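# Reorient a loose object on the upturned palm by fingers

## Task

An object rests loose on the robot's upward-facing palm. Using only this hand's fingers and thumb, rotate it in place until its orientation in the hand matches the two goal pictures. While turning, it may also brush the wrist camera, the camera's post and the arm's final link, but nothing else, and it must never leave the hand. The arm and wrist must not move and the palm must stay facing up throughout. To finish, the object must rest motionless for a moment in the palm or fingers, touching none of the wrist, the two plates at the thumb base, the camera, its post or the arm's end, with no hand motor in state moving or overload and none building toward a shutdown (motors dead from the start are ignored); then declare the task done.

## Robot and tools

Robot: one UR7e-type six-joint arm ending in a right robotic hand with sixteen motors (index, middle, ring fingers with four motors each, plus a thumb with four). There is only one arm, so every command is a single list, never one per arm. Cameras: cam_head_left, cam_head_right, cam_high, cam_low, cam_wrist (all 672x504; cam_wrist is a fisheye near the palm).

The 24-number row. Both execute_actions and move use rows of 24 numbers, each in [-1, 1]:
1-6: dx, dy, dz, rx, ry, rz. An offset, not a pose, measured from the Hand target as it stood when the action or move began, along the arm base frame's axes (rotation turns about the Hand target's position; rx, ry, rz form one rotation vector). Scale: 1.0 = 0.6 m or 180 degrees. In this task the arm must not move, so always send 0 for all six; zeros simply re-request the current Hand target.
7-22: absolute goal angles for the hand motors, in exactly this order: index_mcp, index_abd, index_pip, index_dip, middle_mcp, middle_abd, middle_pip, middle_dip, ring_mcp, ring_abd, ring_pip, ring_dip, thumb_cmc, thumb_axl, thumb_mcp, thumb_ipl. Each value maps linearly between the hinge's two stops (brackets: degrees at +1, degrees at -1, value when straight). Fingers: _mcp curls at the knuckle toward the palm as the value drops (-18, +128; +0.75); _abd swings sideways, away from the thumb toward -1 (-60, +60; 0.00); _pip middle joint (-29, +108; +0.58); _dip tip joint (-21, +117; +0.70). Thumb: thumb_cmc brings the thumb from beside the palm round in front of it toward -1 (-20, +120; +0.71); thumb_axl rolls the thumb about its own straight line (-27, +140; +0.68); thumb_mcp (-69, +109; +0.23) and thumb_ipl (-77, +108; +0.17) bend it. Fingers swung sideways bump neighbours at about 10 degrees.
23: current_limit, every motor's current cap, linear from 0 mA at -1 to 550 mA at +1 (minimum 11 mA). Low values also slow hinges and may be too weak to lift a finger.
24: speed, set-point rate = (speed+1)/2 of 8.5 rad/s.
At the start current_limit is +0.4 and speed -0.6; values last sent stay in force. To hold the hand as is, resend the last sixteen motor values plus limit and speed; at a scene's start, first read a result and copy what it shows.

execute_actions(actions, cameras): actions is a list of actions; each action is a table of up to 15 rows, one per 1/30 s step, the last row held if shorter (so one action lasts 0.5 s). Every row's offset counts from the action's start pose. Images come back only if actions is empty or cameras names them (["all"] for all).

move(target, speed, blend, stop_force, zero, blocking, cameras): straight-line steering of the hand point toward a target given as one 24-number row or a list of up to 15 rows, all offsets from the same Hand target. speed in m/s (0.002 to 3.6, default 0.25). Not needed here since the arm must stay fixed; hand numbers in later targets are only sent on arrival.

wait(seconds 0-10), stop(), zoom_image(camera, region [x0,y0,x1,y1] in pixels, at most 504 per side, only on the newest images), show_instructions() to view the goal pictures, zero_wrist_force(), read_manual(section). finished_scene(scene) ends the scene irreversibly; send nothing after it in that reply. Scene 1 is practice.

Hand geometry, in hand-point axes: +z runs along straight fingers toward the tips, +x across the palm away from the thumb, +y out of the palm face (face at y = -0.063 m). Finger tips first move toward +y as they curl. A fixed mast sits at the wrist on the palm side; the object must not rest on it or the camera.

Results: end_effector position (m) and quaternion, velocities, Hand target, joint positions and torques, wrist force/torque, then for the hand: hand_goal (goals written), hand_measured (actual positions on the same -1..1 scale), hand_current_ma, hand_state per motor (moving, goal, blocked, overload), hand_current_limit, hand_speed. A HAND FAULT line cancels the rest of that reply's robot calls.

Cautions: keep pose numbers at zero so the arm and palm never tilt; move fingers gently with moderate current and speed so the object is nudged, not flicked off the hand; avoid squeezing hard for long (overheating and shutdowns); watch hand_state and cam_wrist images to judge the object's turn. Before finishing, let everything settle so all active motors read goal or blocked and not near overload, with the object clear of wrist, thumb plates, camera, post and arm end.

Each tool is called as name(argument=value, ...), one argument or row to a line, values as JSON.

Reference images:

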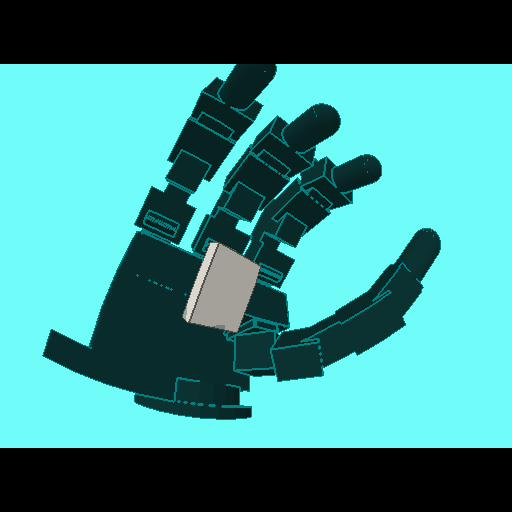

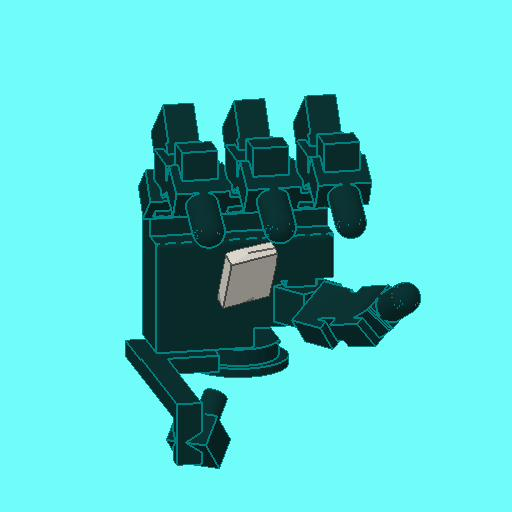

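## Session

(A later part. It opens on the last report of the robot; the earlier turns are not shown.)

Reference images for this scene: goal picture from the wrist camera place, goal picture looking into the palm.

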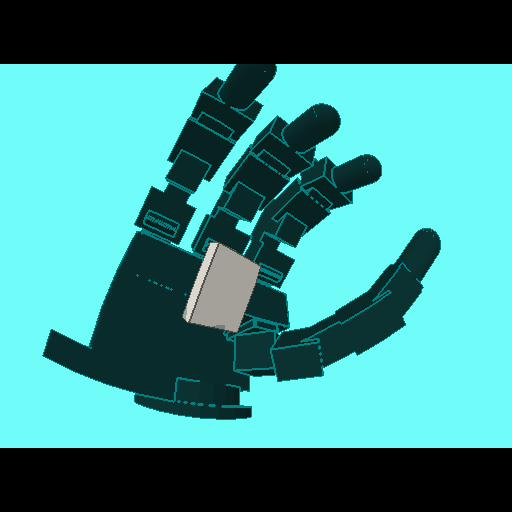

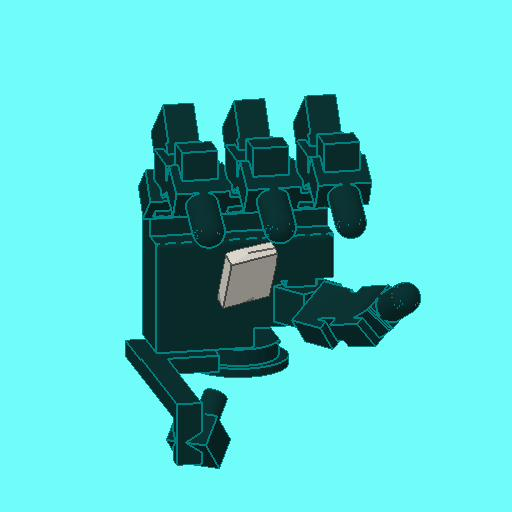

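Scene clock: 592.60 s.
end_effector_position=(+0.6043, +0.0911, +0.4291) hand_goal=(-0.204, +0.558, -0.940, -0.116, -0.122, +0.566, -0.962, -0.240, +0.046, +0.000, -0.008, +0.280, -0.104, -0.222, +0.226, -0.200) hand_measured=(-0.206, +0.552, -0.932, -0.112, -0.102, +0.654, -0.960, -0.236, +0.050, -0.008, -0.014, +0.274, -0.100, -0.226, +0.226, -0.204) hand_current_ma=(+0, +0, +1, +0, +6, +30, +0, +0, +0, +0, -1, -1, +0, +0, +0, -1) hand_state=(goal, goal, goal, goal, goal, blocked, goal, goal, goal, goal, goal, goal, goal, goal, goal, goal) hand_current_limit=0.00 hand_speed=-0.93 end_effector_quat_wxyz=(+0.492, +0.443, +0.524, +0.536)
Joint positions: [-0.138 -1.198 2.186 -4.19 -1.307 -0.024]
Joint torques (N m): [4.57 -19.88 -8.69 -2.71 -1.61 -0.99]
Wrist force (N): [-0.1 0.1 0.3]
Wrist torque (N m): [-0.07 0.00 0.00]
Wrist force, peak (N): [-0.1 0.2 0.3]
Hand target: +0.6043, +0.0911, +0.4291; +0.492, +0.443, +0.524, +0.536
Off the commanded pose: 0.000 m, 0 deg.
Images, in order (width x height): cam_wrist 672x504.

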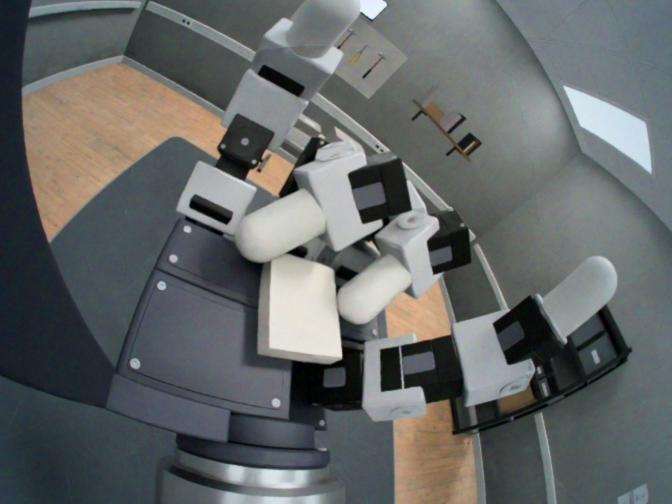

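execute_actions(
  actions=[
    [[0,0,0,0,0,0, -0.205,0.558,-0.94,-0.117, -0.123,0.75,-0.962,-0.241, 0.046,0,-0.008,0.28, -0.104,-0.222,0.225,-0.2, 0.0,-0.9]],
    [[0,0,0,0,0,0, -0.205,0.558,-0.94,-0.117, -0.178,0.70,-0.987,-0.129, 0.046,0,-0.008,0.28, -0.104,-0.222,0.225,-0.2, 0.0,-0.93]],
    [[0,0,0,0,0,0, -0.205,0.558,-0.94,-0.117, -0.178,0.55,-0.987,-0.129, 0.046,0,-0.008,0.28, -0.104,-0.222,0.225,-0.2, 0.0,-0.93]],
    [[0,0,0,0,0,0, -0.205,0.558,-0.94,-0.117, -0.178,0.40,-0.987,-0.129, 0.046,0,-0.008,0.28, -0.104,-0.222,0.225,-0.2, 0.0,-0.93]],
  ],
  cameras=["cam_wrist"],
)

zoom_image(
  camera="cam_wrist",
  region=[150, 180, 400, 430],
)

Scene clock: 604.83 s.
end_effector_position=(+0.6043, +0.0911, +0.4291) hand_goal=(-0.204, +0.558, -0.940, -0.116, -0.178, +0.400, -0.986, -0.128, +0.046, +0.000, -0.008, +0.280, -0.104, -0.222, +0.226, -0.200) hand_measured=(-0.204, +0.532, -0.910, -0.106, -0.140, +0.564, -0.986, -0.130, +0.050, -0.008, -0.014, +0.274, -0.100, -0.226, +0.226, -0.204) hand_current_ma=(+0, -4, +10, +2, +17, +86, +0, +0, +0, +0, -1, -1, +0, +0, +0, -1) hand_state=(goal, blocked, blocked, goal, blocked, blocked, goal, goal, goal, goal, goal, goal, goal, goal, goal, goal) hand_current_limit=0.00 hand_speed=-0.93 end_effector_quat_wxyz=(+0.492, +0.443, +0.524, +0.536)
Joint positions: [-0.138 -1.198 2.186 -4.19 -1.307 -0.024]
Joint torques (N m): [4.63 -19.78 -8.96 -2.52 -1.5 -0.96]
Wrist force (N): [0.1 0.1 0.0]
Wrist torque (N m): [-0.06 -0.01 0.02]
Wrist force, peak (N): [0.2 0.3 0.2]
Hand target: +0.6043, +0.0911, +0.4291; +0.492, +0.443, +0.524, +0.536
Off the commanded pose: 0.000 m, 0 deg.
Images, in order (width x height): cam_wrist 672x504.

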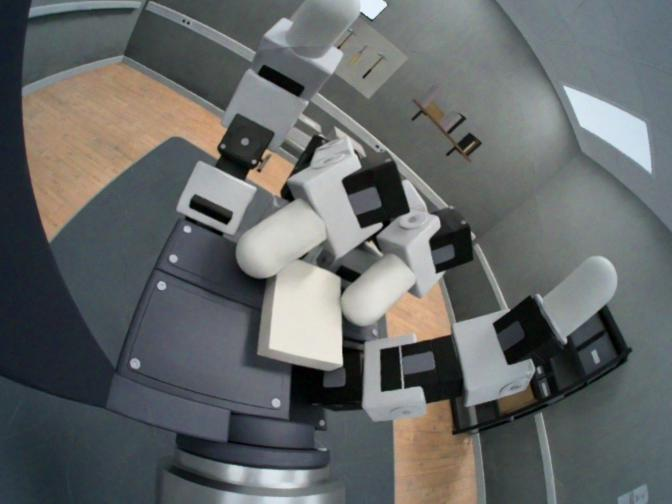

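Scaled by 2.016 from the camera's 672x504 image, which has a finer 960x720 frame.

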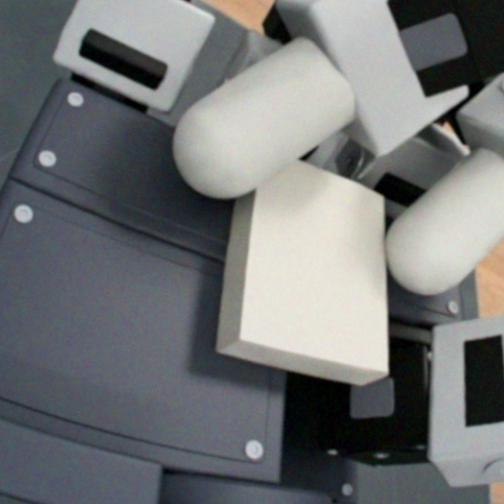

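execute_actions(
  actions=[
    [[0,0,0,0,0,0, -0.205,0.45,-0.92,-0.117, -0.14,0.74,-0.97,-0.13, 0.046,0,-0.008,0.28, -0.104,-0.222,0.225,-0.2, 0.0,-0.9]],
    [[0,0,0,0,0,0, -0.24,0.42,-0.89,-0.19, -0.20,0.75,-0.96,-0.16, 0.046,0,-0.008,0.28, -0.104,-0.222,0.225,-0.2, 0.0,-0.93]],
    [[0,0,0,0,0,0, -0.288,0.42,-0.852,-0.272, -0.26,0.75,-0.955,-0.184, 0.046,0,-0.008,0.28, -0.104,-0.222,0.225,-0.2, 0.0,-0.93]],
    [[0,0,0,0,0,0, -0.288,0.42,-0.852,-0.272, -0.26,0.75,-0.955,-0.184, 0.046,0,-0.008,0.28, -0.104,-0.222,0.225,-0.2, 0.0,-0.93]],
  ],
  cameras=["cam_wrist"],
)

zoom_image(
  camera="cam_wrist",
  region=[150, 180, 400, 430],
)

Scene clock: 639.23 s.
end_effector_position=(+0.6043, +0.0911, +0.4291) hand_goal=(-0.288, +0.420, -0.852, -0.272, -0.260, +0.750, -0.954, -0.184, +0.046, +0.000, -0.008, +0.280, -0.104, -0.222, +0.226, -0.200) hand_measured=(-0.274, +0.428, -0.848, -0.252, -0.254, +0.744, -0.968, -0.180, +0.050, -0.008, -0.014, +0.274, -0.100, -0.226, +0.226, -0.204) hand_current_ma=(+3, +1, +0, +5, +1, +0, -3, +0, +0, +0, -1, -1, +0, +0, +0, -1) hand_state=(goal, goal, goal, goal, goal, goal, goal, goal, goal, goal, goal, goal, goal, goal, goal, goal) hand_current_limit=0.00 hand_speed=-0.93 end_effector_quat_wxyz=(+0.492, +0.443, +0.524, +0.536)
Joint positions: [-0.138 -1.198 2.186 -4.19 -1.307 -0.024]
Joint torques (N m): [4.88 -19.96 -8.88 -2.35 -1.52 -0.93]
Wrist force (N): [0.0 -0.2 0.0]
Wrist torque (N m): [-0.10 -0.01 0.01]
Wrist force, peak (N): [0.2 0.3 0.0]
Hand target: +0.6043, +0.0911, +0.4291; +0.492, +0.443, +0.524, +0.536
Off the commanded pose: 0.000 m, 0 deg.
Images, in order (width x height): cam_wrist 672x504.

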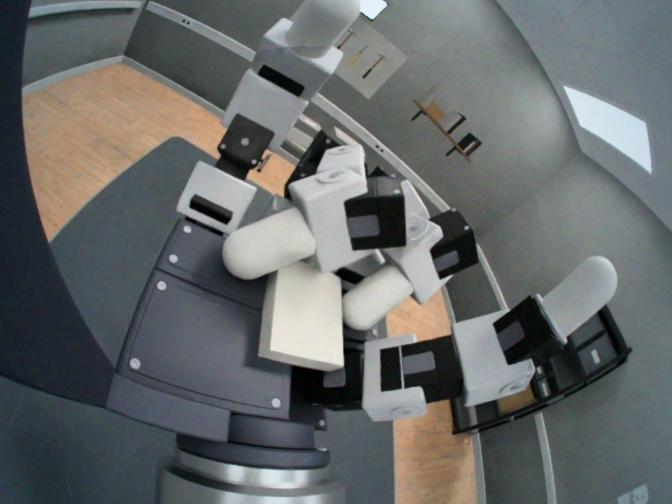

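Scaled by 2.016 from the camera's 672x504 image, which has a finer 960x720 frame.

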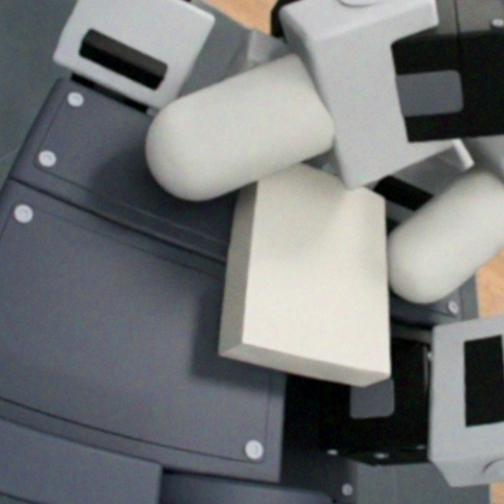

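execute_actions(
  actions=[
    [[0,0,0,0,0,0, -0.288,0.50,-0.852,-0.272, -0.26,0.65,-0.955,-0.184, 0.046,0,-0.008,0.28, -0.104,-0.222,0.225,-0.2, 0.0,-0.94]],
    [[0,0,0,0,0,0, -0.288,0.60,-0.852,-0.272, -0.26,0.52,-0.955,-0.184, 0.046,0,-0.008,0.28, -0.104,-0.222,0.225,-0.2, 0.0,-0.94]],
    [[0,0,0,0,0,0, -0.288,0.70,-0.852,-0.272, -0.26,0.40,-0.955,-0.184, 0.046,0,-0.008,0.28, -0.104,-0.222,0.225,-0.2, 0.0,-0.94]],
    [[0,0,0,0,0,0, -0.288,0.70,-0.852,-0.272, -0.26,0.40,-0.955,-0.184, 0.046,0,-0.008,0.28, -0.104,-0.222,0.225,-0.2, 0.0,-0.94]],
  ],
  cameras=["cam_wrist"],
)

zoom_image(
  camera="cam_wrist",
  region=[150, 180, 400, 430],
)

Scene clock: 650.87 s.
end_effector_position=(+0.6043, +0.0911, +0.4291) hand_goal=(-0.288, +0.700, -0.852, -0.272, -0.260, +0.400, -0.954, -0.184, +0.046, +0.000, -0.008, +0.280, -0.104, -0.222, +0.226, -0.200) hand_measured=(-0.294, +0.588, -0.786, -0.248, -0.216, +0.630, -0.978, -0.186, +0.050, -0.008, -0.014, +0.274, -0.100, -0.226, +0.226, -0.204) hand_current_ma=(-1, -45, +37, +7, +22, +153, -6, +0, +0, +0, -1, -1, +0, +0, +0, -1) hand_state=(goal, blocked, blocked, blocked, blocked, blocked, blocked, goal, goal, goal, goal, goal, goal, goal, goal, goal) hand_current_limit=0.00 hand_speed=-0.94 end_effector_quat_wxyz=(+0.492, +0.443, +0.524, +0.536)
Joint positions: [-0.138 -1.198 2.186 -4.19 -1.307 -0.024]
Joint torques (N m): [4.29 -19.82 -9.91 -2.24 -1.52 -0.8]
Wrist force (N): [0.2 -0.1 0.2]
Wrist torque (N m): [-0.09 -0.03 0.02]
Wrist force, peak (N): [-0.3 0.2 0.2]
Hand target: +0.6043, +0.0911, +0.4291; +0.492, +0.443, +0.524, +0.536
Off the commanded pose: 0.000 m, 0 deg.
Images, in order (width x height): cam_wrist 672x504.

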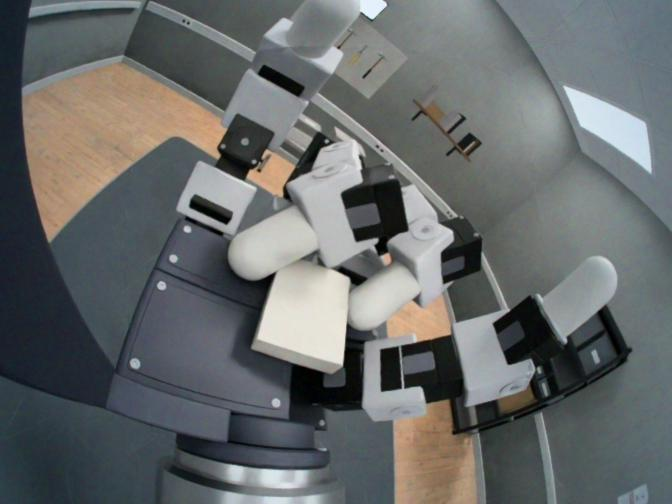

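Scaled by 2.016 from the camera's 672x504 image, which has a finer 960x720 frame.

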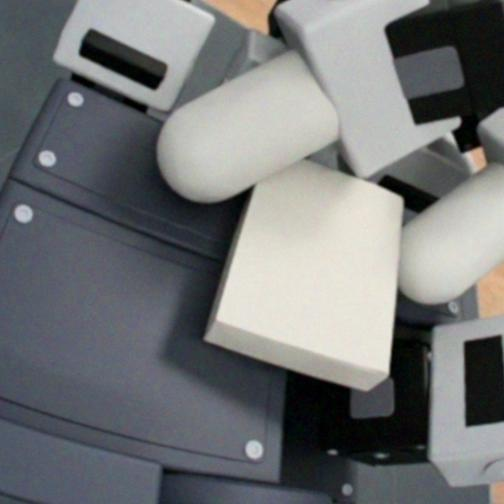

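execute_actions(
  actions=[
    [[0,0,0,0,0,0, -0.288,0.80,-0.90,-0.272, -0.26,0.38,-0.955,-0.184, 0.046,0,-0.008,0.28, -0.104,-0.222,0.225,-0.2, 0.0,-0.94]],
    [[0,0,0,0,0,0, -0.20,0.80,-0.90,-0.272, -0.14,0.38,-0.955,-0.184, 0.046,0,-0.008,0.28, -0.104,-0.222,0.225,-0.2, 0.0,-0.95]],
    [[0,0,0,0,0,0, -0.20,0.80,-0.90,-0.272, -0.14,0.38,-0.955,-0.184, 0.046,0,-0.008,0.28, -0.104,-0.222,0.225,-0.2, 0.0,-0.95]],
  ],
  cameras=["cam_wrist"],
)

zoom_image(
  camera="cam_wrist",
  region=[150, 180, 400, 430],
)

Scene clock: 669.87 s.
end_effector_position=(+0.6043, +0.0911, +0.4291) hand_goal=(-0.200, +0.800, -0.900, -0.272, -0.140, +0.380, -0.954, -0.184, +0.046, +0.000, -0.008, +0.280, -0.104, -0.222, +0.226, -0.200) hand_measured=(-0.194, +0.732, -0.786, -0.228, -0.126, +0.578, -0.998, -0.188, +0.050, -0.008, -0.014, +0.274, -0.100, -0.226, +0.226, -0.204) hand_current_ma=(+1, -20, +95, +19, +3, +118, -19, +0, +0, +0, -1, -1, +0, +0, +0, -1) hand_state=(goal, blocked, blocked, blocked, goal, blocked, blocked, goal, goal, goal, goal, goal, goal, goal, goal, goal) hand_current_limit=0.00 hand_speed=-0.95 end_effector_quat_wxyz=(+0.492, +0.443, +0.524, +0.536)
Joint positions: [-0.138 -1.198 2.186 -4.19 -1.307 -0.024]
Joint torques (N m): [4.26 -20.21 -9.84 -2.14 -1.4 -0.84]
Wrist force (N): [-0.1 0.1 0.1]
Wrist torque (N m): [-0.06 0.00 0.00]
Wrist force, peak (N): [-0.1 0.2 0.3]
Hand target: +0.6043, +0.0911, +0.4291; +0.492, +0.443, +0.524, +0.536
Off the commanded pose: 0.000 m, 0 deg.
Images, in order (width x height): cam_wrist 672x504.

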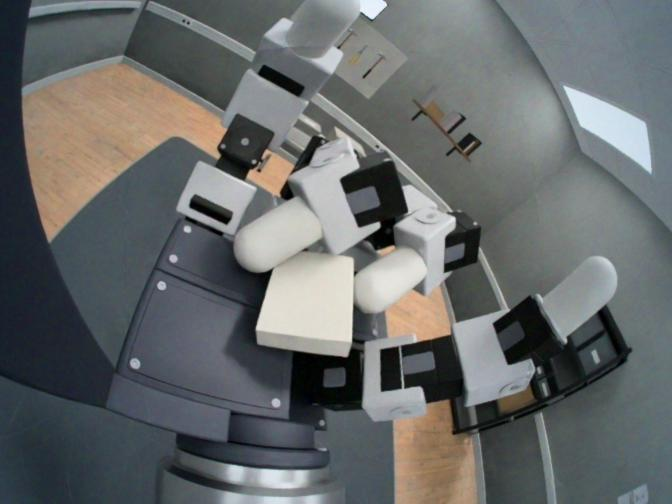

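Scaled by 2.016 from the camera's 672x504 image, which has a finer 960x720 frame.

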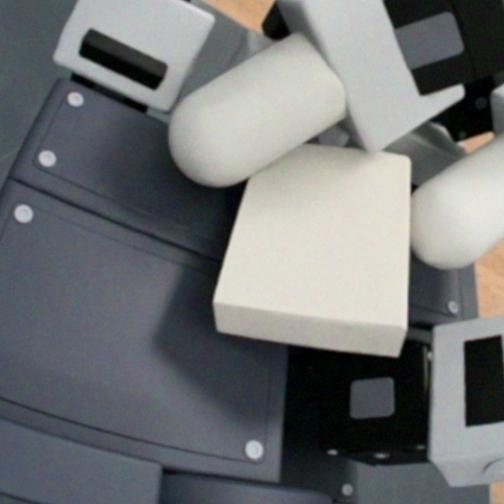

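execute_actions(
  actions=[],
)

zoom_image(
  camera="cam_wrist",
  region=[230, 220, 390, 380],
)

zoom_image(
  camera="cam_head_left",
  region=[340, 220, 440, 310],
)

zoom_image(
  camera="cam_high",
  region=[330, 170, 450, 280],
)

zoom_image(
  camera="cam_low",
  region=[100, 40, 230, 150],
)

Scene clock: 688.60 s.
end_effector_position=(+0.6043, +0.0911, +0.4291) hand_goal=(-0.200, +0.800, -0.900, -0.272, -0.140, +0.380, -0.954, -0.184, +0.046, +0.000, -0.008, +0.280, -0.104, -0.222, +0.226, -0.200) hand_measured=(-0.194, +0.732, -0.786, -0.228, -0.126, +0.578, -0.998, -0.188, +0.050, -0.008, -0.014, +0.274, -0.100, -0.226, +0.226, -0.204) hand_current_ma=(+1, -20, +95, +19, +3, +118, -19, +0, +0, +0, -1, -1, +0, +0, +0, -1) hand_state=(goal, blocked, blocked, blocked, goal, blocked, blocked, goal, goal, goal, goal, goal, goal, goal, goal, goal) hand_current_limit=0.00 hand_speed=-0.95 end_effector_quat_wxyz=(+0.492, +0.443, +0.524, +0.536)
Joint positions: [-0.138 -1.198 2.186 -4.19 -1.307 -0.024]
Joint velocities: within noise
Joint torques (N m): [4.6 -19.97 -10.39 -2.08 -1.4 -0.81]
Motor temperatures (°C): [26 34 28 30 35 38]
Wrist force (N): [0.0 0.0 0.3]
Wrist torque (N m): [-0.08 -0.01 0.01]
Wrist force, peak (N): [0.1 0.1 0.3]
Hand target: +0.6043, +0.0911, +0.4291; +0.492, +0.443, +0.524, +0.536
Off the commanded pose: 0.000 m, 0 deg.

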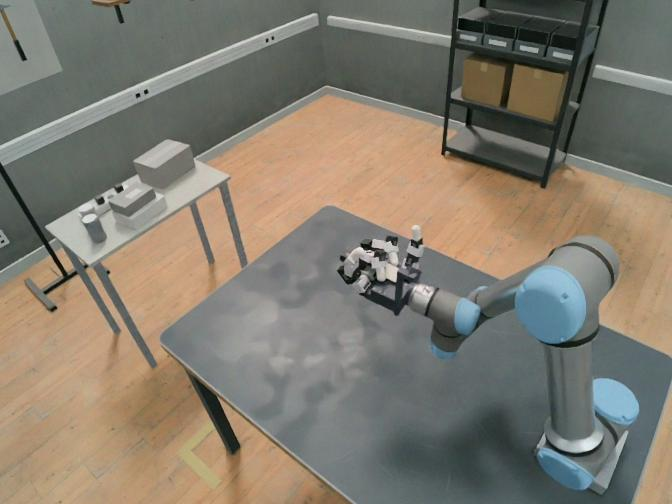

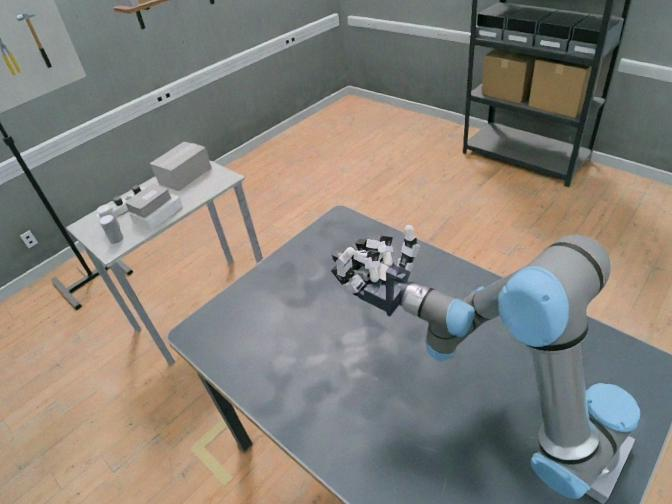

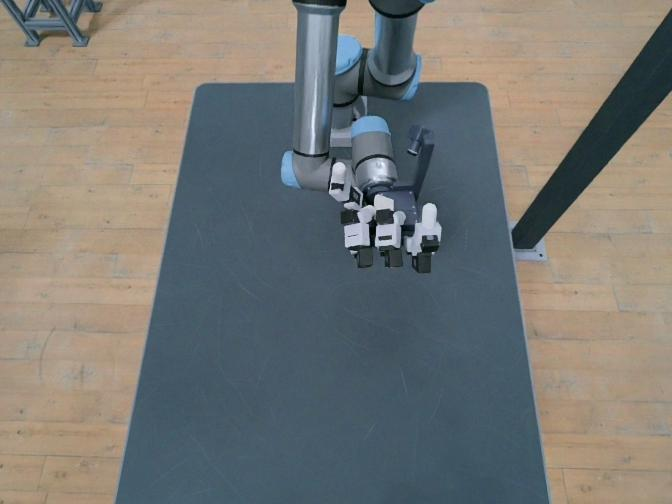

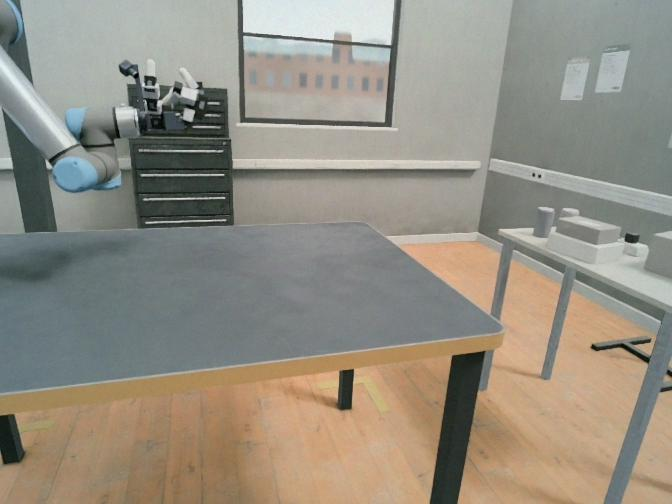

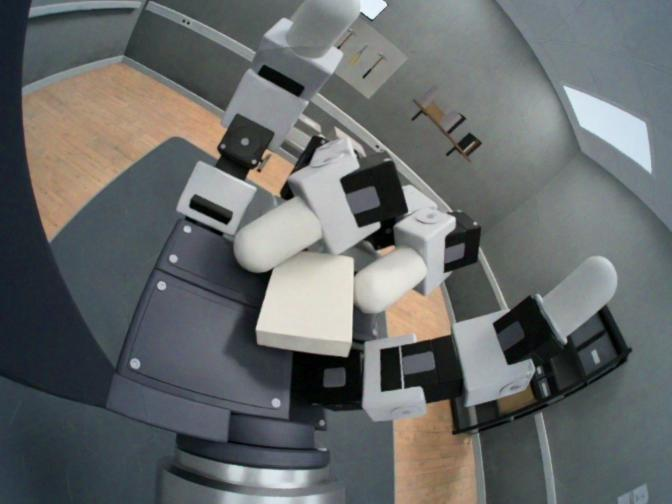

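Scaled by 3.150 from the camera's 672x504 image, which has a finer 960x720 frame.

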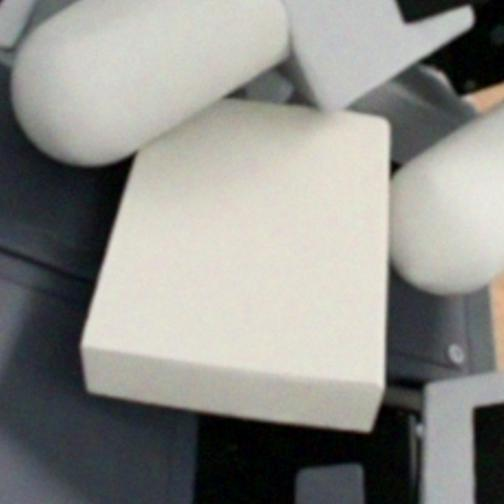

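Scaled by 5.040 from the camera's 672x504 image, which has a finer 960x720 frame.

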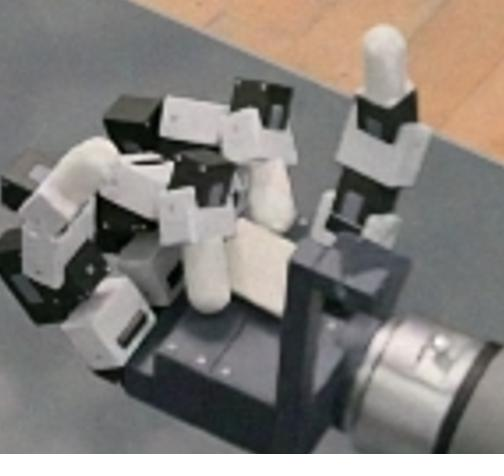

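Scaled by 4.200 from the camera's 672x504 image, which has a finer 960x720 frame.

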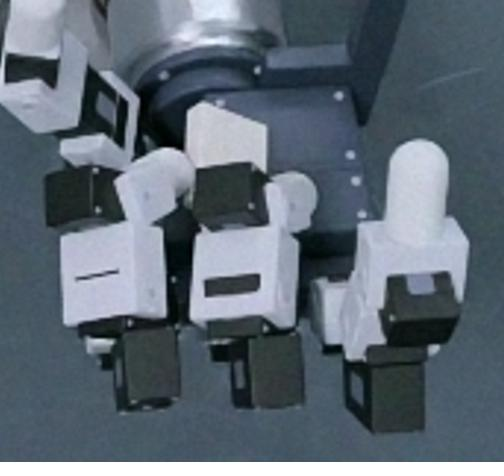

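Scaled by 3.877 from the camera's 672x504 image, which has a finer 960x720 frame.

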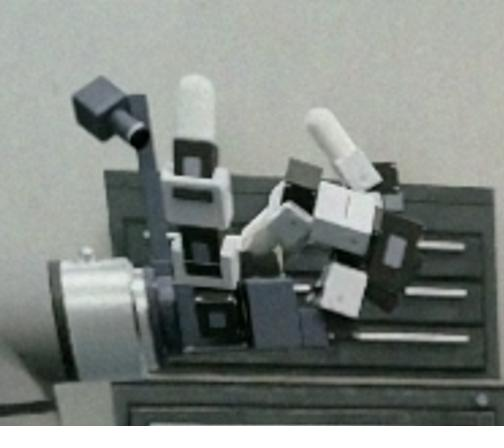

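execute_actions(
  actions=[
    [[0,0,0,0,0,0, -0.20,0.80,-0.90,-0.272, -0.05,0.36,-0.955,-0.184, 0.046,0,-0.008,0.28, -0.104,-0.222,0.225,-0.2, 0.0,-0.95]],
    [[0,0,0,0,0,0, -0.20,0.80,-0.90,-0.272, 0.02,0.34,-0.955,-0.184, 0.046,0,-0.008,0.28, -0.104,-0.222,0.225,-0.2, 0.0,-0.95]],
    [[0,0,0,0,0,0, -0.20,0.80,-0.90,-0.272, 0.02,0.34,-0.955,-0.184, 0.046,0,-0.008,0.28, -0.104,-0.222,0.225,-0.2, 0.0,-0.95]],
  ],
  cameras=["cam_wrist"],
)

zoom_image(
  camera="cam_wrist",
  region=[230, 220, 390, 380],
)

Scene clock: 712.63 s.
end_effector_position=(+0.6043, +0.0911, +0.4291) hand_goal=(-0.200, +0.800, -0.900, -0.272, +0.020, +0.340, -0.954, -0.184, +0.046, +0.000, -0.008, +0.280, -0.104, -0.222, +0.226, -0.200) hand_measured=(-0.192, +0.770, -0.802, -0.230, +0.032, +0.422, -0.958, -0.184, +0.050, -0.008, -0.014, +0.274, -0.100, -0.226, +0.226, -0.204) hand_current_ma=(+1, -5, +73, +18, +3, +27, +0, +0, +0, +0, -1, -1, +0, +0, +0, -1) hand_state=(goal, blocked, blocked, blocked, goal, blocked, goal, goal, goal, goal, goal, goal, goal, goal, goal, goal) hand_current_limit=0.00 hand_speed=-0.95 end_effector_quat_wxyz=(+0.492, +0.443, +0.524, +0.536)
Joint positions: [-0.138 -1.198 2.186 -4.19 -1.307 -0.024]
Joint torques (N m): [4.35 -19.92 -9.98 -1.8 -1.46 -0.64]
Wrist force (N): [0.1 0.1 0.2]
Wrist torque (N m): [-0.05 -0.01 0.02]
Wrist force, peak (N): [0.0 0.0 0.4]
Hand target: +0.6043, +0.0911, +0.4291; +0.492, +0.443, +0.524, +0.536
Off the commanded pose: 0.000 m, 0 deg.
Images, in order (width x height): cam_wrist 672x504.

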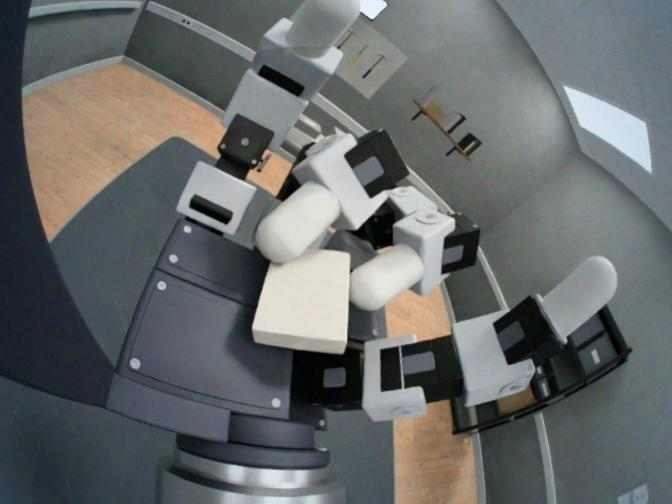

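Scaled by 3.150 from the camera's 672x504 image, which has a finer 960x720 frame.

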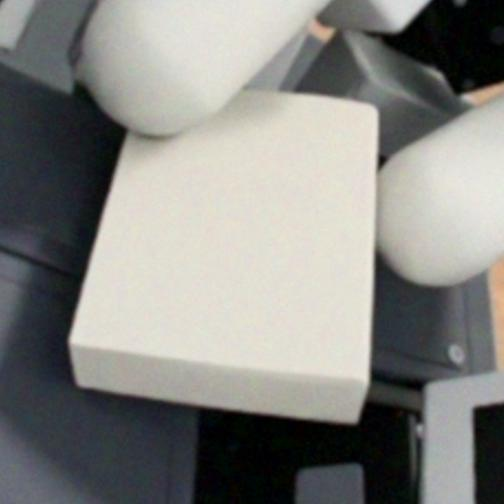

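execute_actions(
  actions=[
    [[0,0,0,0,0,0, -0.20,0.80,-0.90,-0.272, 0.25,0.36,-0.955,-0.184, 0.046,0,-0.008,0.28, -0.104,-0.222,0.225,-0.2, 0.0,-0.9]],
    [[0,0,0,0,0,0, -0.25,0.75,-0.87,-0.272, 0.4,0.0,-0.6,0.0, 0.046,0,-0.008,0.28, -0.104,-0.222,0.225,-0.2, 0.0,-0.92]],
    [[0,0,0,0,0,0, -0.30,0.70,-0.852,-0.272, 0.4,0.0,-0.4,0.0, 0.046,0,-0.008,0.28, -0.104,-0.222,0.225,-0.2, 0.0,-0.92]],
    [[0,0,0,0,0,0, -0.30,0.70,-0.852,-0.272, 0.4,0.0,-0.4,0.0, 0.046,0,-0.008,0.28, -0.104,-0.222,0.225,-0.2, 0.0,-0.92]],
  ],
  cameras=["cam_wrist"],
)

zoom_image(
  camera="cam_wrist",
  region=[180, 200, 400, 420],
)

Scene clock: 745.03 s.
end_effector_position=(+0.6043, +0.0911, +0.4291) hand_goal=(-0.300, +0.700, -0.852, -0.272, +0.400, +0.000, -0.400, +0.000, +0.046, +0.000, -0.008, +0.280, -0.104, -0.222, +0.226, -0.200) hand_measured=(-0.296, +0.712, -0.866, -0.268, +0.410, +0.008, -0.406, -0.006, +0.050, -0.008, -0.014, +0.274, -0.100, -0.226, +0.226, -0.204) hand_current_ma=(+0, +1, -3, +0, +1, +1, -1, -1, +0, +0, -1, -1, +0, +0, +0, -1) hand_state=(goal, goal, goal, goal, goal, goal, goal, goal, goal, goal, goal, goal, goal, goal, goal, goal) hand_current_limit=0.00 hand_speed=-0.92 end_effector_quat_wxyz=(+0.492, +0.443, +0.524, +0.536)
Joint positions: [-0.138 -1.198 2.186 -4.19 -1.307 -0.024]
Joint torques (N m): [4.23 -19.72 -10.4 -1.67 -1.43 -0.58]
Wrist force (N): [0.0 0.1 0.1]
Wrist torque (N m): [-0.03 -0.01 0.01]
Wrist force, peak (N): [-0.1 0.2 0.3]
Hand target: +0.6043, +0.0911, +0.4291; +0.492, +0.443, +0.524, +0.536
Off the commanded pose: 0.000 m, 0 deg.
Images, in order (width x height): cam_wrist 672x504.

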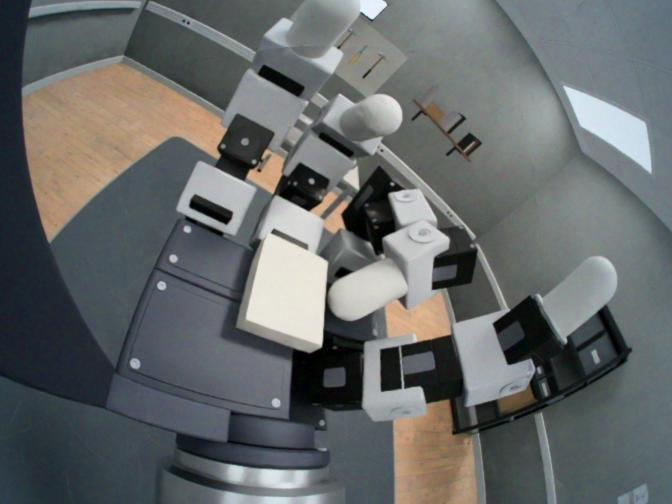

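Scaled by 2.291 from the camera's 672x504 image, which has a finer 960x720 frame.

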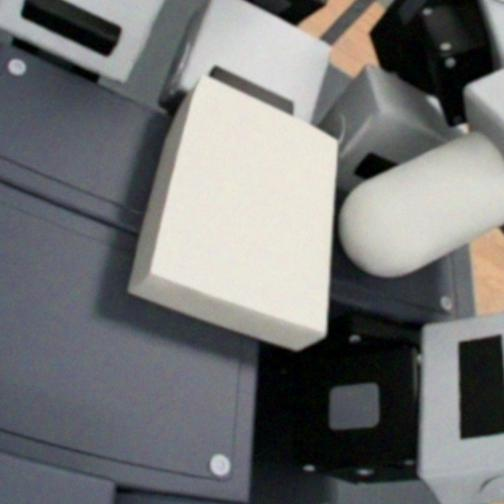

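execute_actions(
  actions=[
    [[0,0,0,0,0,0, -0.32,0.82,-0.92,-0.21, 0.4,0.0,-0.4,0.0, 0.046,0,-0.008,0.28, -0.104,-0.222,0.225,-0.2, 0.0,-0.94]],
    [[0,0,0,0,0,0, -0.342,0.95,-0.978,-0.155, 0.4,0.0,-0.4,0.0, 0.046,0,-0.008,0.28, -0.104,-0.222,0.225,-0.2, 0.0,-0.94]],
    [[0,0,0,0,0,0, -0.342,0.95,-0.978,-0.155, 0.4,0.0,-0.4,0.0, 0.046,0,-0.008,0.28, -0.104,-0.222,0.225,-0.2, 0.0,-0.94]],
  ],
  cameras=["cam_wrist"],
)

zoom_image(
  camera="cam_wrist",
  region=[180, 200, 400, 420],
)

Scene clock: 774.90 s.
end_effector_position=(+0.6043, +0.0911, +0.4291) hand_goal=(-0.342, +0.950, -0.978, -0.154, +0.400, +0.000, -0.400, +0.000, +0.046, +0.000, -0.008, +0.280, -0.104, -0.222, +0.226, -0.200) hand_measured=(-0.338, +0.944, -0.976, -0.158, +0.410, +0.008, -0.406, -0.006, +0.050, -0.008, -0.014, +0.274, -0.100, -0.226, +0.226, -0.204) hand_current_ma=(+0, +0, +0, +0, +1, +1, -1, -1, +0, +0, -1, -1, +0, +0, +0, -1) hand_state=(goal, goal, goal, goal, goal, goal, goal, goal, goal, goal, goal, goal, goal, goal, goal, goal) hand_current_limit=0.00 hand_speed=-0.94 end_effector_quat_wxyz=(+0.492, +0.443, +0.524, +0.536)
Joint positions: [-0.138 -1.198 2.186 -4.19 -1.307 -0.024]
Joint torques (N m): [4 -20.34 -10.65 -1.63 -1.45 -0.56]
Wrist force (N): [0.1 0.2 0.2]
Wrist torque (N m): [-0.02 -0.02 0.01]
Wrist force, peak (N): [0.4 -0.2 0.2]
Hand target: +0.6043, +0.0911, +0.4291; +0.492, +0.443, +0.524, +0.536
Off the commanded pose: 0.000 m, 0 deg.
Images, in order (width x height): cam_wrist 672x504.

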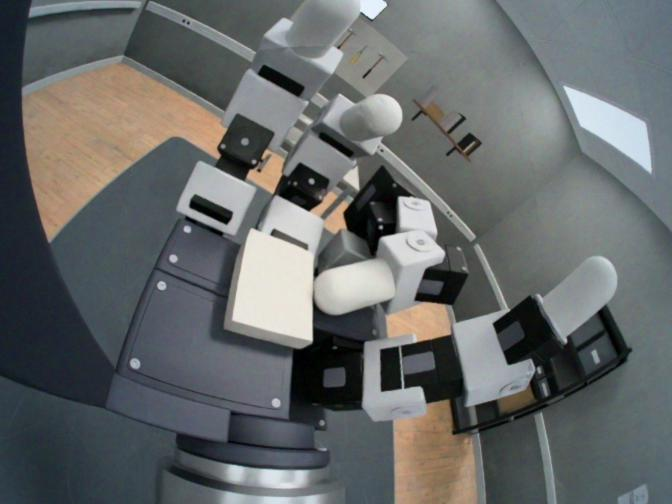

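Scaled by 2.291 from the camera's 672x504 image, which has a finer 960x720 frame.

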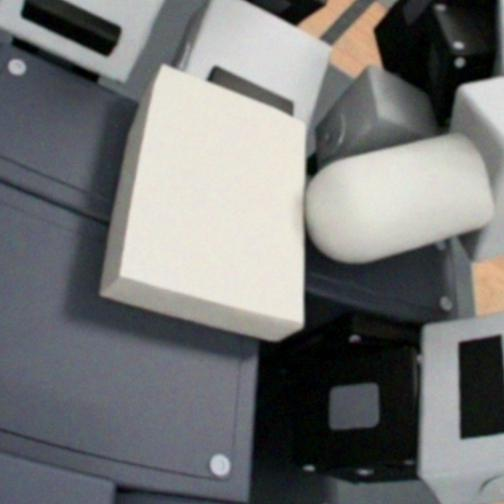

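execute_actions(
  actions=[
    [[0,0,0,0,0,0, -0.25,0.6,-0.9,-0.2, 0.4,0.0,-0.4,0.0, 0.046,-0.3,-0.008,0.28, -0.104,-0.222,0.225,-0.2, 0.0,-0.9]],
    [[0,0,0,0,0,0, 0.4,0.2,-0.6,-0.1, 0.4,0.0,-0.4,0.0, 0.046,-0.3,-0.008,0.28, -0.104,-0.222,0.225,-0.2, 0.2,-0.8]],
    [[0,0,0,0,0,0, 0.4,0.0,-0.4,0.0, 0.35,-0.728,-0.834,-0.332, 0.046,-0.3,-0.008,0.28, -0.104,-0.222,0.225,-0.2, 0.2,-0.8]],
    [[0,0,0,0,0,0, 0.4,0.0,-0.4,0.0, 0.35,-0.728,-0.834,-0.332, 0.046,-0.3,-0.008,0.28, -0.104,-0.222,0.225,-0.2, 0.2,-0.8]],
  ],
  cameras=["cam_wrist"],
)

zoom_image(
  camera="cam_wrist",
  region=[180, 200, 400, 420],
)

Scene clock: 790.70 s.
end_effector_position=(+0.6043, +0.0911, +0.4291) hand_goal=(+0.400, +0.000, -0.400, +0.000, +0.350, -0.728, -0.834, -0.332, +0.046, -0.300, -0.008, +0.280, -0.104, -0.222, +0.226, -0.200) hand_measured=(+0.408, +0.008, -0.406, -0.006, +0.378, -0.720, -0.830, -0.328, +0.050, -0.296, -0.014, +0.274, -0.100, -0.226, +0.226, -0.204) hand_current_ma=(+1, +0, -1, -1, +10, +0, +0, +0, +0, +0, -1, -1, +0, +0, +0, -1) hand_state=(goal, goal, goal, goal, blocked, goal, goal, goal, goal, goal, goal, goal, goal, goal, goal, goal) hand_current_limit=0.20 hand_speed=-0.80 end_effector_quat_wxyz=(+0.492, +0.443, +0.524, +0.536)
Joint positions: [-0.138 -1.198 2.186 -4.19 -1.307 -0.024]
Joint torques (N m): [4.33 -20.38 -10.74 -1.55 -1.57 -0.43]
Wrist force (N): [0.0 0.0 0.1]
Wrist torque (N m): [-0.01 -0.01 -0.01]
Wrist force, peak (N): [-0.3 0.0 0.4]
Hand target: +0.6043, +0.0911, +0.4291; +0.492, +0.443, +0.524, +0.536
Off the commanded pose: 0.000 m, 0 deg.
Images, in order (width x height): cam_wrist 672x504.

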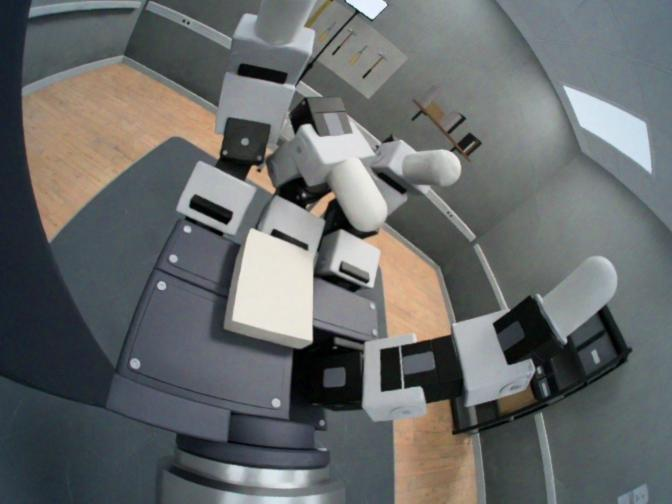

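Scaled by 2.291 from the camera's 672x504 image, which has a finer 960x720 frame.

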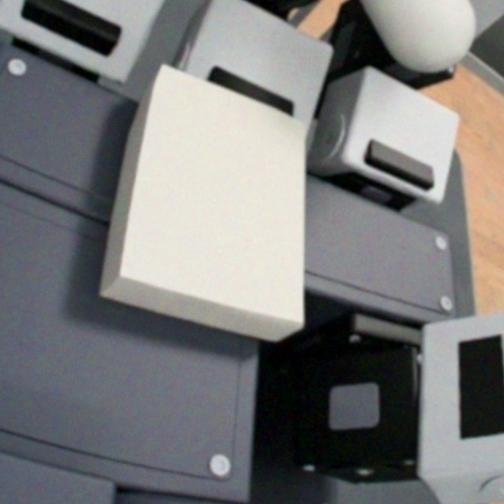

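execute_actions(
  actions=[
    [[0,0,0,0,0,0, 0.4,0.0,-0.4,0.0, 0.05,-0.728,-0.834,-0.332, 0.046,-0.3,-0.008,0.28, -0.104,-0.222,0.225,-0.2, 0.0,-0.85]],
    [[0,0,0,0,0,0, 0.4,0.0,-0.4,0.0, -0.2,-0.728,-0.834,-0.332, 0.046,-0.3,-0.008,0.28, -0.104,-0.222,0.225,-0.2, 0.0,-0.9]],
    [[0,0,0,0,0,0, 0.4,0.0,-0.4,0.0, -0.315,-0.728,-0.834,-0.332, 0.046,-0.3,-0.008,0.28, -0.104,-0.222,0.225,-0.2, 0.0,-0.9]],
  ],
  cameras=["cam_wrist"],
)

zoom_image(
  camera="cam_wrist",
  region=[180, 200, 400, 420],
)

Scene clock: 799.60 s.
end_effector_position=(+0.6043, +0.0911, +0.4291) hand_goal=(+0.400, +0.000, -0.400, +0.000, -0.314, -0.728, -0.834, -0.332, +0.046, -0.300, -0.008, +0.280, -0.104, -0.222, +0.226, -0.200) hand_measured=(+0.408, +0.008, -0.406, -0.006, -0.308, -0.722, -0.832, -0.328, +0.050, -0.296, -0.014, +0.274, -0.100, -0.226, +0.226, -0.204) hand_current_ma=(+1, +0, -1, -1, +1, +0, +0, +0, +0, +0, -1, -1, +0, +0, +0, -1) hand_state=(goal, goal, goal, goal, goal, goal, goal, goal, goal, goal, goal, goal, goal, goal, goal, goal) hand_current_limit=0.00 hand_speed=-0.90 end_effector_quat_wxyz=(+0.492, +0.443, +0.524, +0.536)
Joint positions: [-0.138 -1.198 2.186 -4.19 -1.307 -0.024]
Joint torques (N m): [3.72 -20.59 -11.29 -1.58 -1.64 -0.42]
Wrist force (N): [-0.1 0.0 0.2]
Wrist torque (N m): [-0.05 0.01 -0.02]
Wrist force, peak (N): [-0.3 0.1 0.3]
Hand target: +0.6043, +0.0911, +0.4291; +0.492, +0.443, +0.524, +0.536
Off the commanded pose: 0.000 m, 0 deg.
Images, in order (width x height): cam_wrist 672x504.

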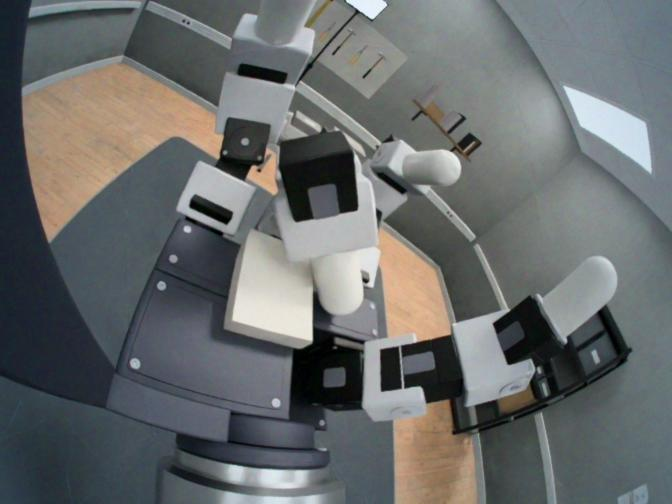

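Scaled by 2.291 from the camera's 672x504 image, which has a finer 960x720 frame.

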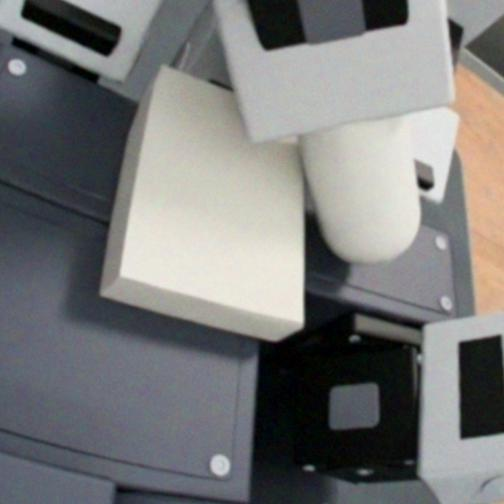

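execute_actions(
  actions=[
    [[0,0,0,0,0,0, 0.4,0.0,-0.4,0.0, -0.315,-0.583,-0.759,-0.406, 0.046,-0.3,-0.008,0.28, -0.104,-0.222,0.225,-0.2, 0.0,-0.94]],
    [[0,0,0,0,0,0, 0.4,0.0,-0.4,0.0, -0.315,-0.427,-0.699,-0.47, 0.046,-0.3,-0.008,0.28, -0.104,-0.222,0.225,-0.2, 0.0,-0.94]],
    [[0,0,0,0,0,0, 0.4,0.0,-0.4,0.0, -0.315,-0.233,-0.664,-0.5, 0.046,-0.3,-0.008,0.28, -0.104,-0.222,0.225,-0.2, 0.0,-0.94]],
    [[0,0,0,0,0,0, 0.4,0.0,-0.4,0.0, -0.315,-0.233,-0.664,-0.5, 0.046,-0.3,-0.008,0.28, -0.104,-0.222,0.225,-0.2, 0.0,-0.94]],
  ],
  cameras=["cam_wrist"],
)

zoom_image(
  camera="cam_wrist",
  region=[180, 200, 400, 420],
)

Scene clock: 811.13 s.
end_effector_position=(+0.6043, +0.0911, +0.4291) hand_goal=(+0.400, +0.000, -0.400, +0.000, -0.314, -0.232, -0.664, -0.500, +0.046, -0.300, -0.008, +0.280, -0.104, -0.222, +0.226, -0.200) hand_measured=(+0.408, +0.008, -0.406, -0.006, -0.308, -0.244, -0.678, -0.496, +0.050, -0.296, -0.014, +0.274, -0.100, -0.226, +0.226, -0.204) hand_current_ma=(+1, +0, -1, -1, +1, -1, -3, +0, +0, +0, -1, -1, +0, +0, +0, -1) hand_state=(goal, goal, goal, goal, goal, goal, goal, goal, goal, goal, goal, goal, goal, goal, goal, goal) hand_current_limit=0.00 hand_speed=-0.94 end_effector_quat_wxyz=(+0.492, +0.443, +0.524, +0.536)
Joint positions: [-0.138 -1.198 2.186 -4.19 -1.307 -0.024]
Joint torques (N m): [3.74 -20.35 -10.91 -1.4 -1.56 -0.37]
Wrist force (N): [0.0 -0.2 0.2]
Wrist torque (N m): [-0.07 0.00 -0.01]
Wrist force, peak (N): [0.1 0.1 0.5]
Hand target: +0.6043, +0.0911, +0.4291; +0.492, +0.443, +0.524, +0.536
Off the commanded pose: 0.000 m, 0 deg.
Images, in order (width x height): cam_wrist 672x504.

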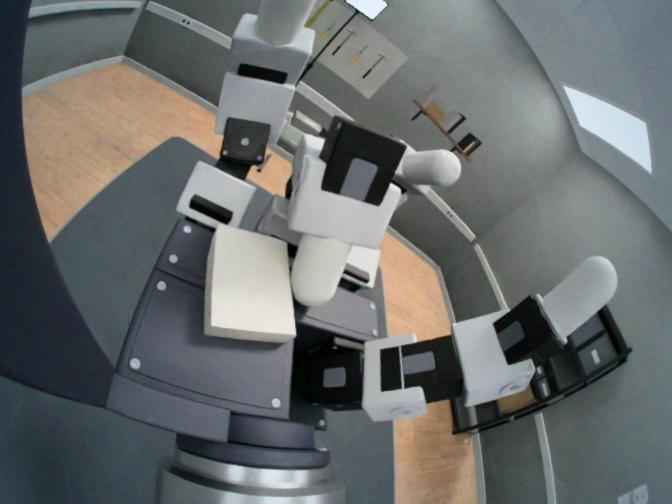

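Scaled by 2.291 from the camera's 672x504 image, which has a finer 960x720 frame.

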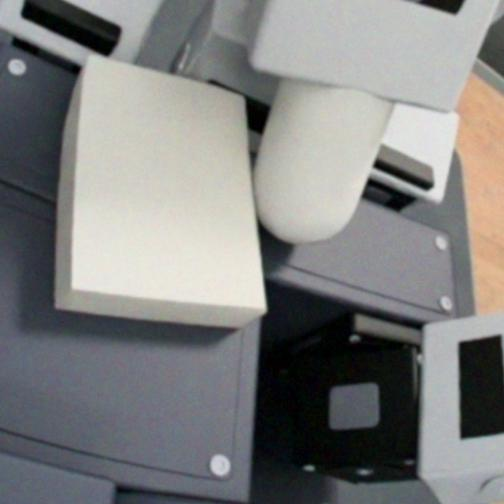

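execute_actions(
  actions=[],
  cameras=["cam_wrist"],
)

zoom_image(
  camera="cam_wrist",
  region=[160, 140, 440, 420],
)

Scene clock: 855.13 s.
end_effector_position=(+0.6043, +0.0911, +0.4291) hand_goal=(+0.400, +0.000, -0.400, +0.000, -0.314, -0.232, -0.664, -0.500, +0.046, -0.300, -0.008, +0.280, -0.104, -0.222, +0.226, -0.200) hand_measured=(+0.408, +0.008, -0.406, -0.006, -0.308, -0.244, -0.678, -0.496, +0.050, -0.296, -0.014, +0.274, -0.100, -0.226, +0.226, -0.204) hand_current_ma=(+1, +0, -1, -1, +1, -1, -3, +0, +0, +0, -1, -1, +0, +0, +0, -1) hand_state=(goal, goal, goal, goal, goal, goal, goal, goal, goal, goal, goal, goal, goal, goal, goal, goal) hand_current_limit=0.00 hand_speed=-0.94 end_effector_quat_wxyz=(+0.492, +0.443, +0.524, +0.536)
Joint positions: [-0.138 -1.198 2.186 -4.19 -1.307 -0.024]
Joint velocities: within noise
Joint torques (N m): [3.43 -21.03 -11.09 -1.46 -1.65 -0.37]
Motor temperatures (°C): [26 33 28 30 35 38]
Wrist force (N): [0.1 0.1 0.0]
Wrist torque (N m): [-0.02 -0.01 0.00]
Wrist force, peak (N): [-0.1 0.1 0.4]
Hand target: +0.6043, +0.0911, +0.4291; +0.492, +0.443, +0.524, +0.536
Off the commanded pose: 0.000 m, 0 deg.
Images, in order (width x height): cam_wrist 672x504.

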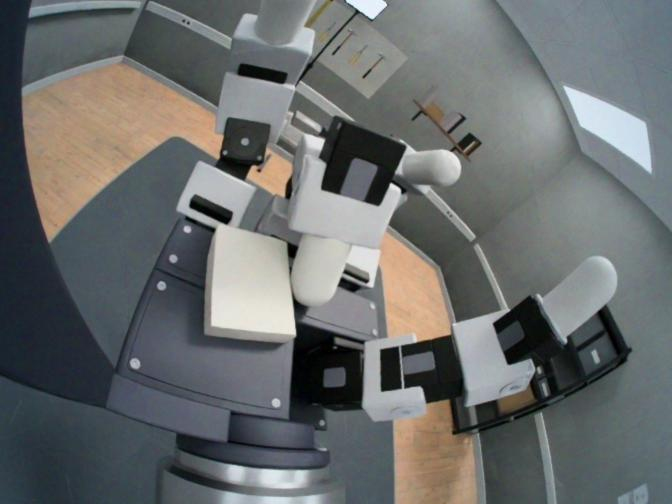

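Scaled by 1.800 from the camera's 672x504 image, which has a finer 960x720 frame.

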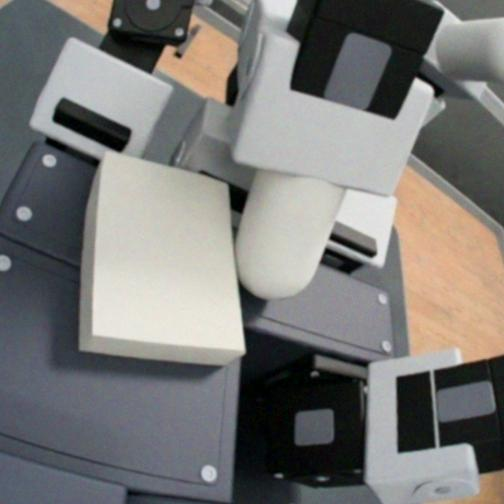

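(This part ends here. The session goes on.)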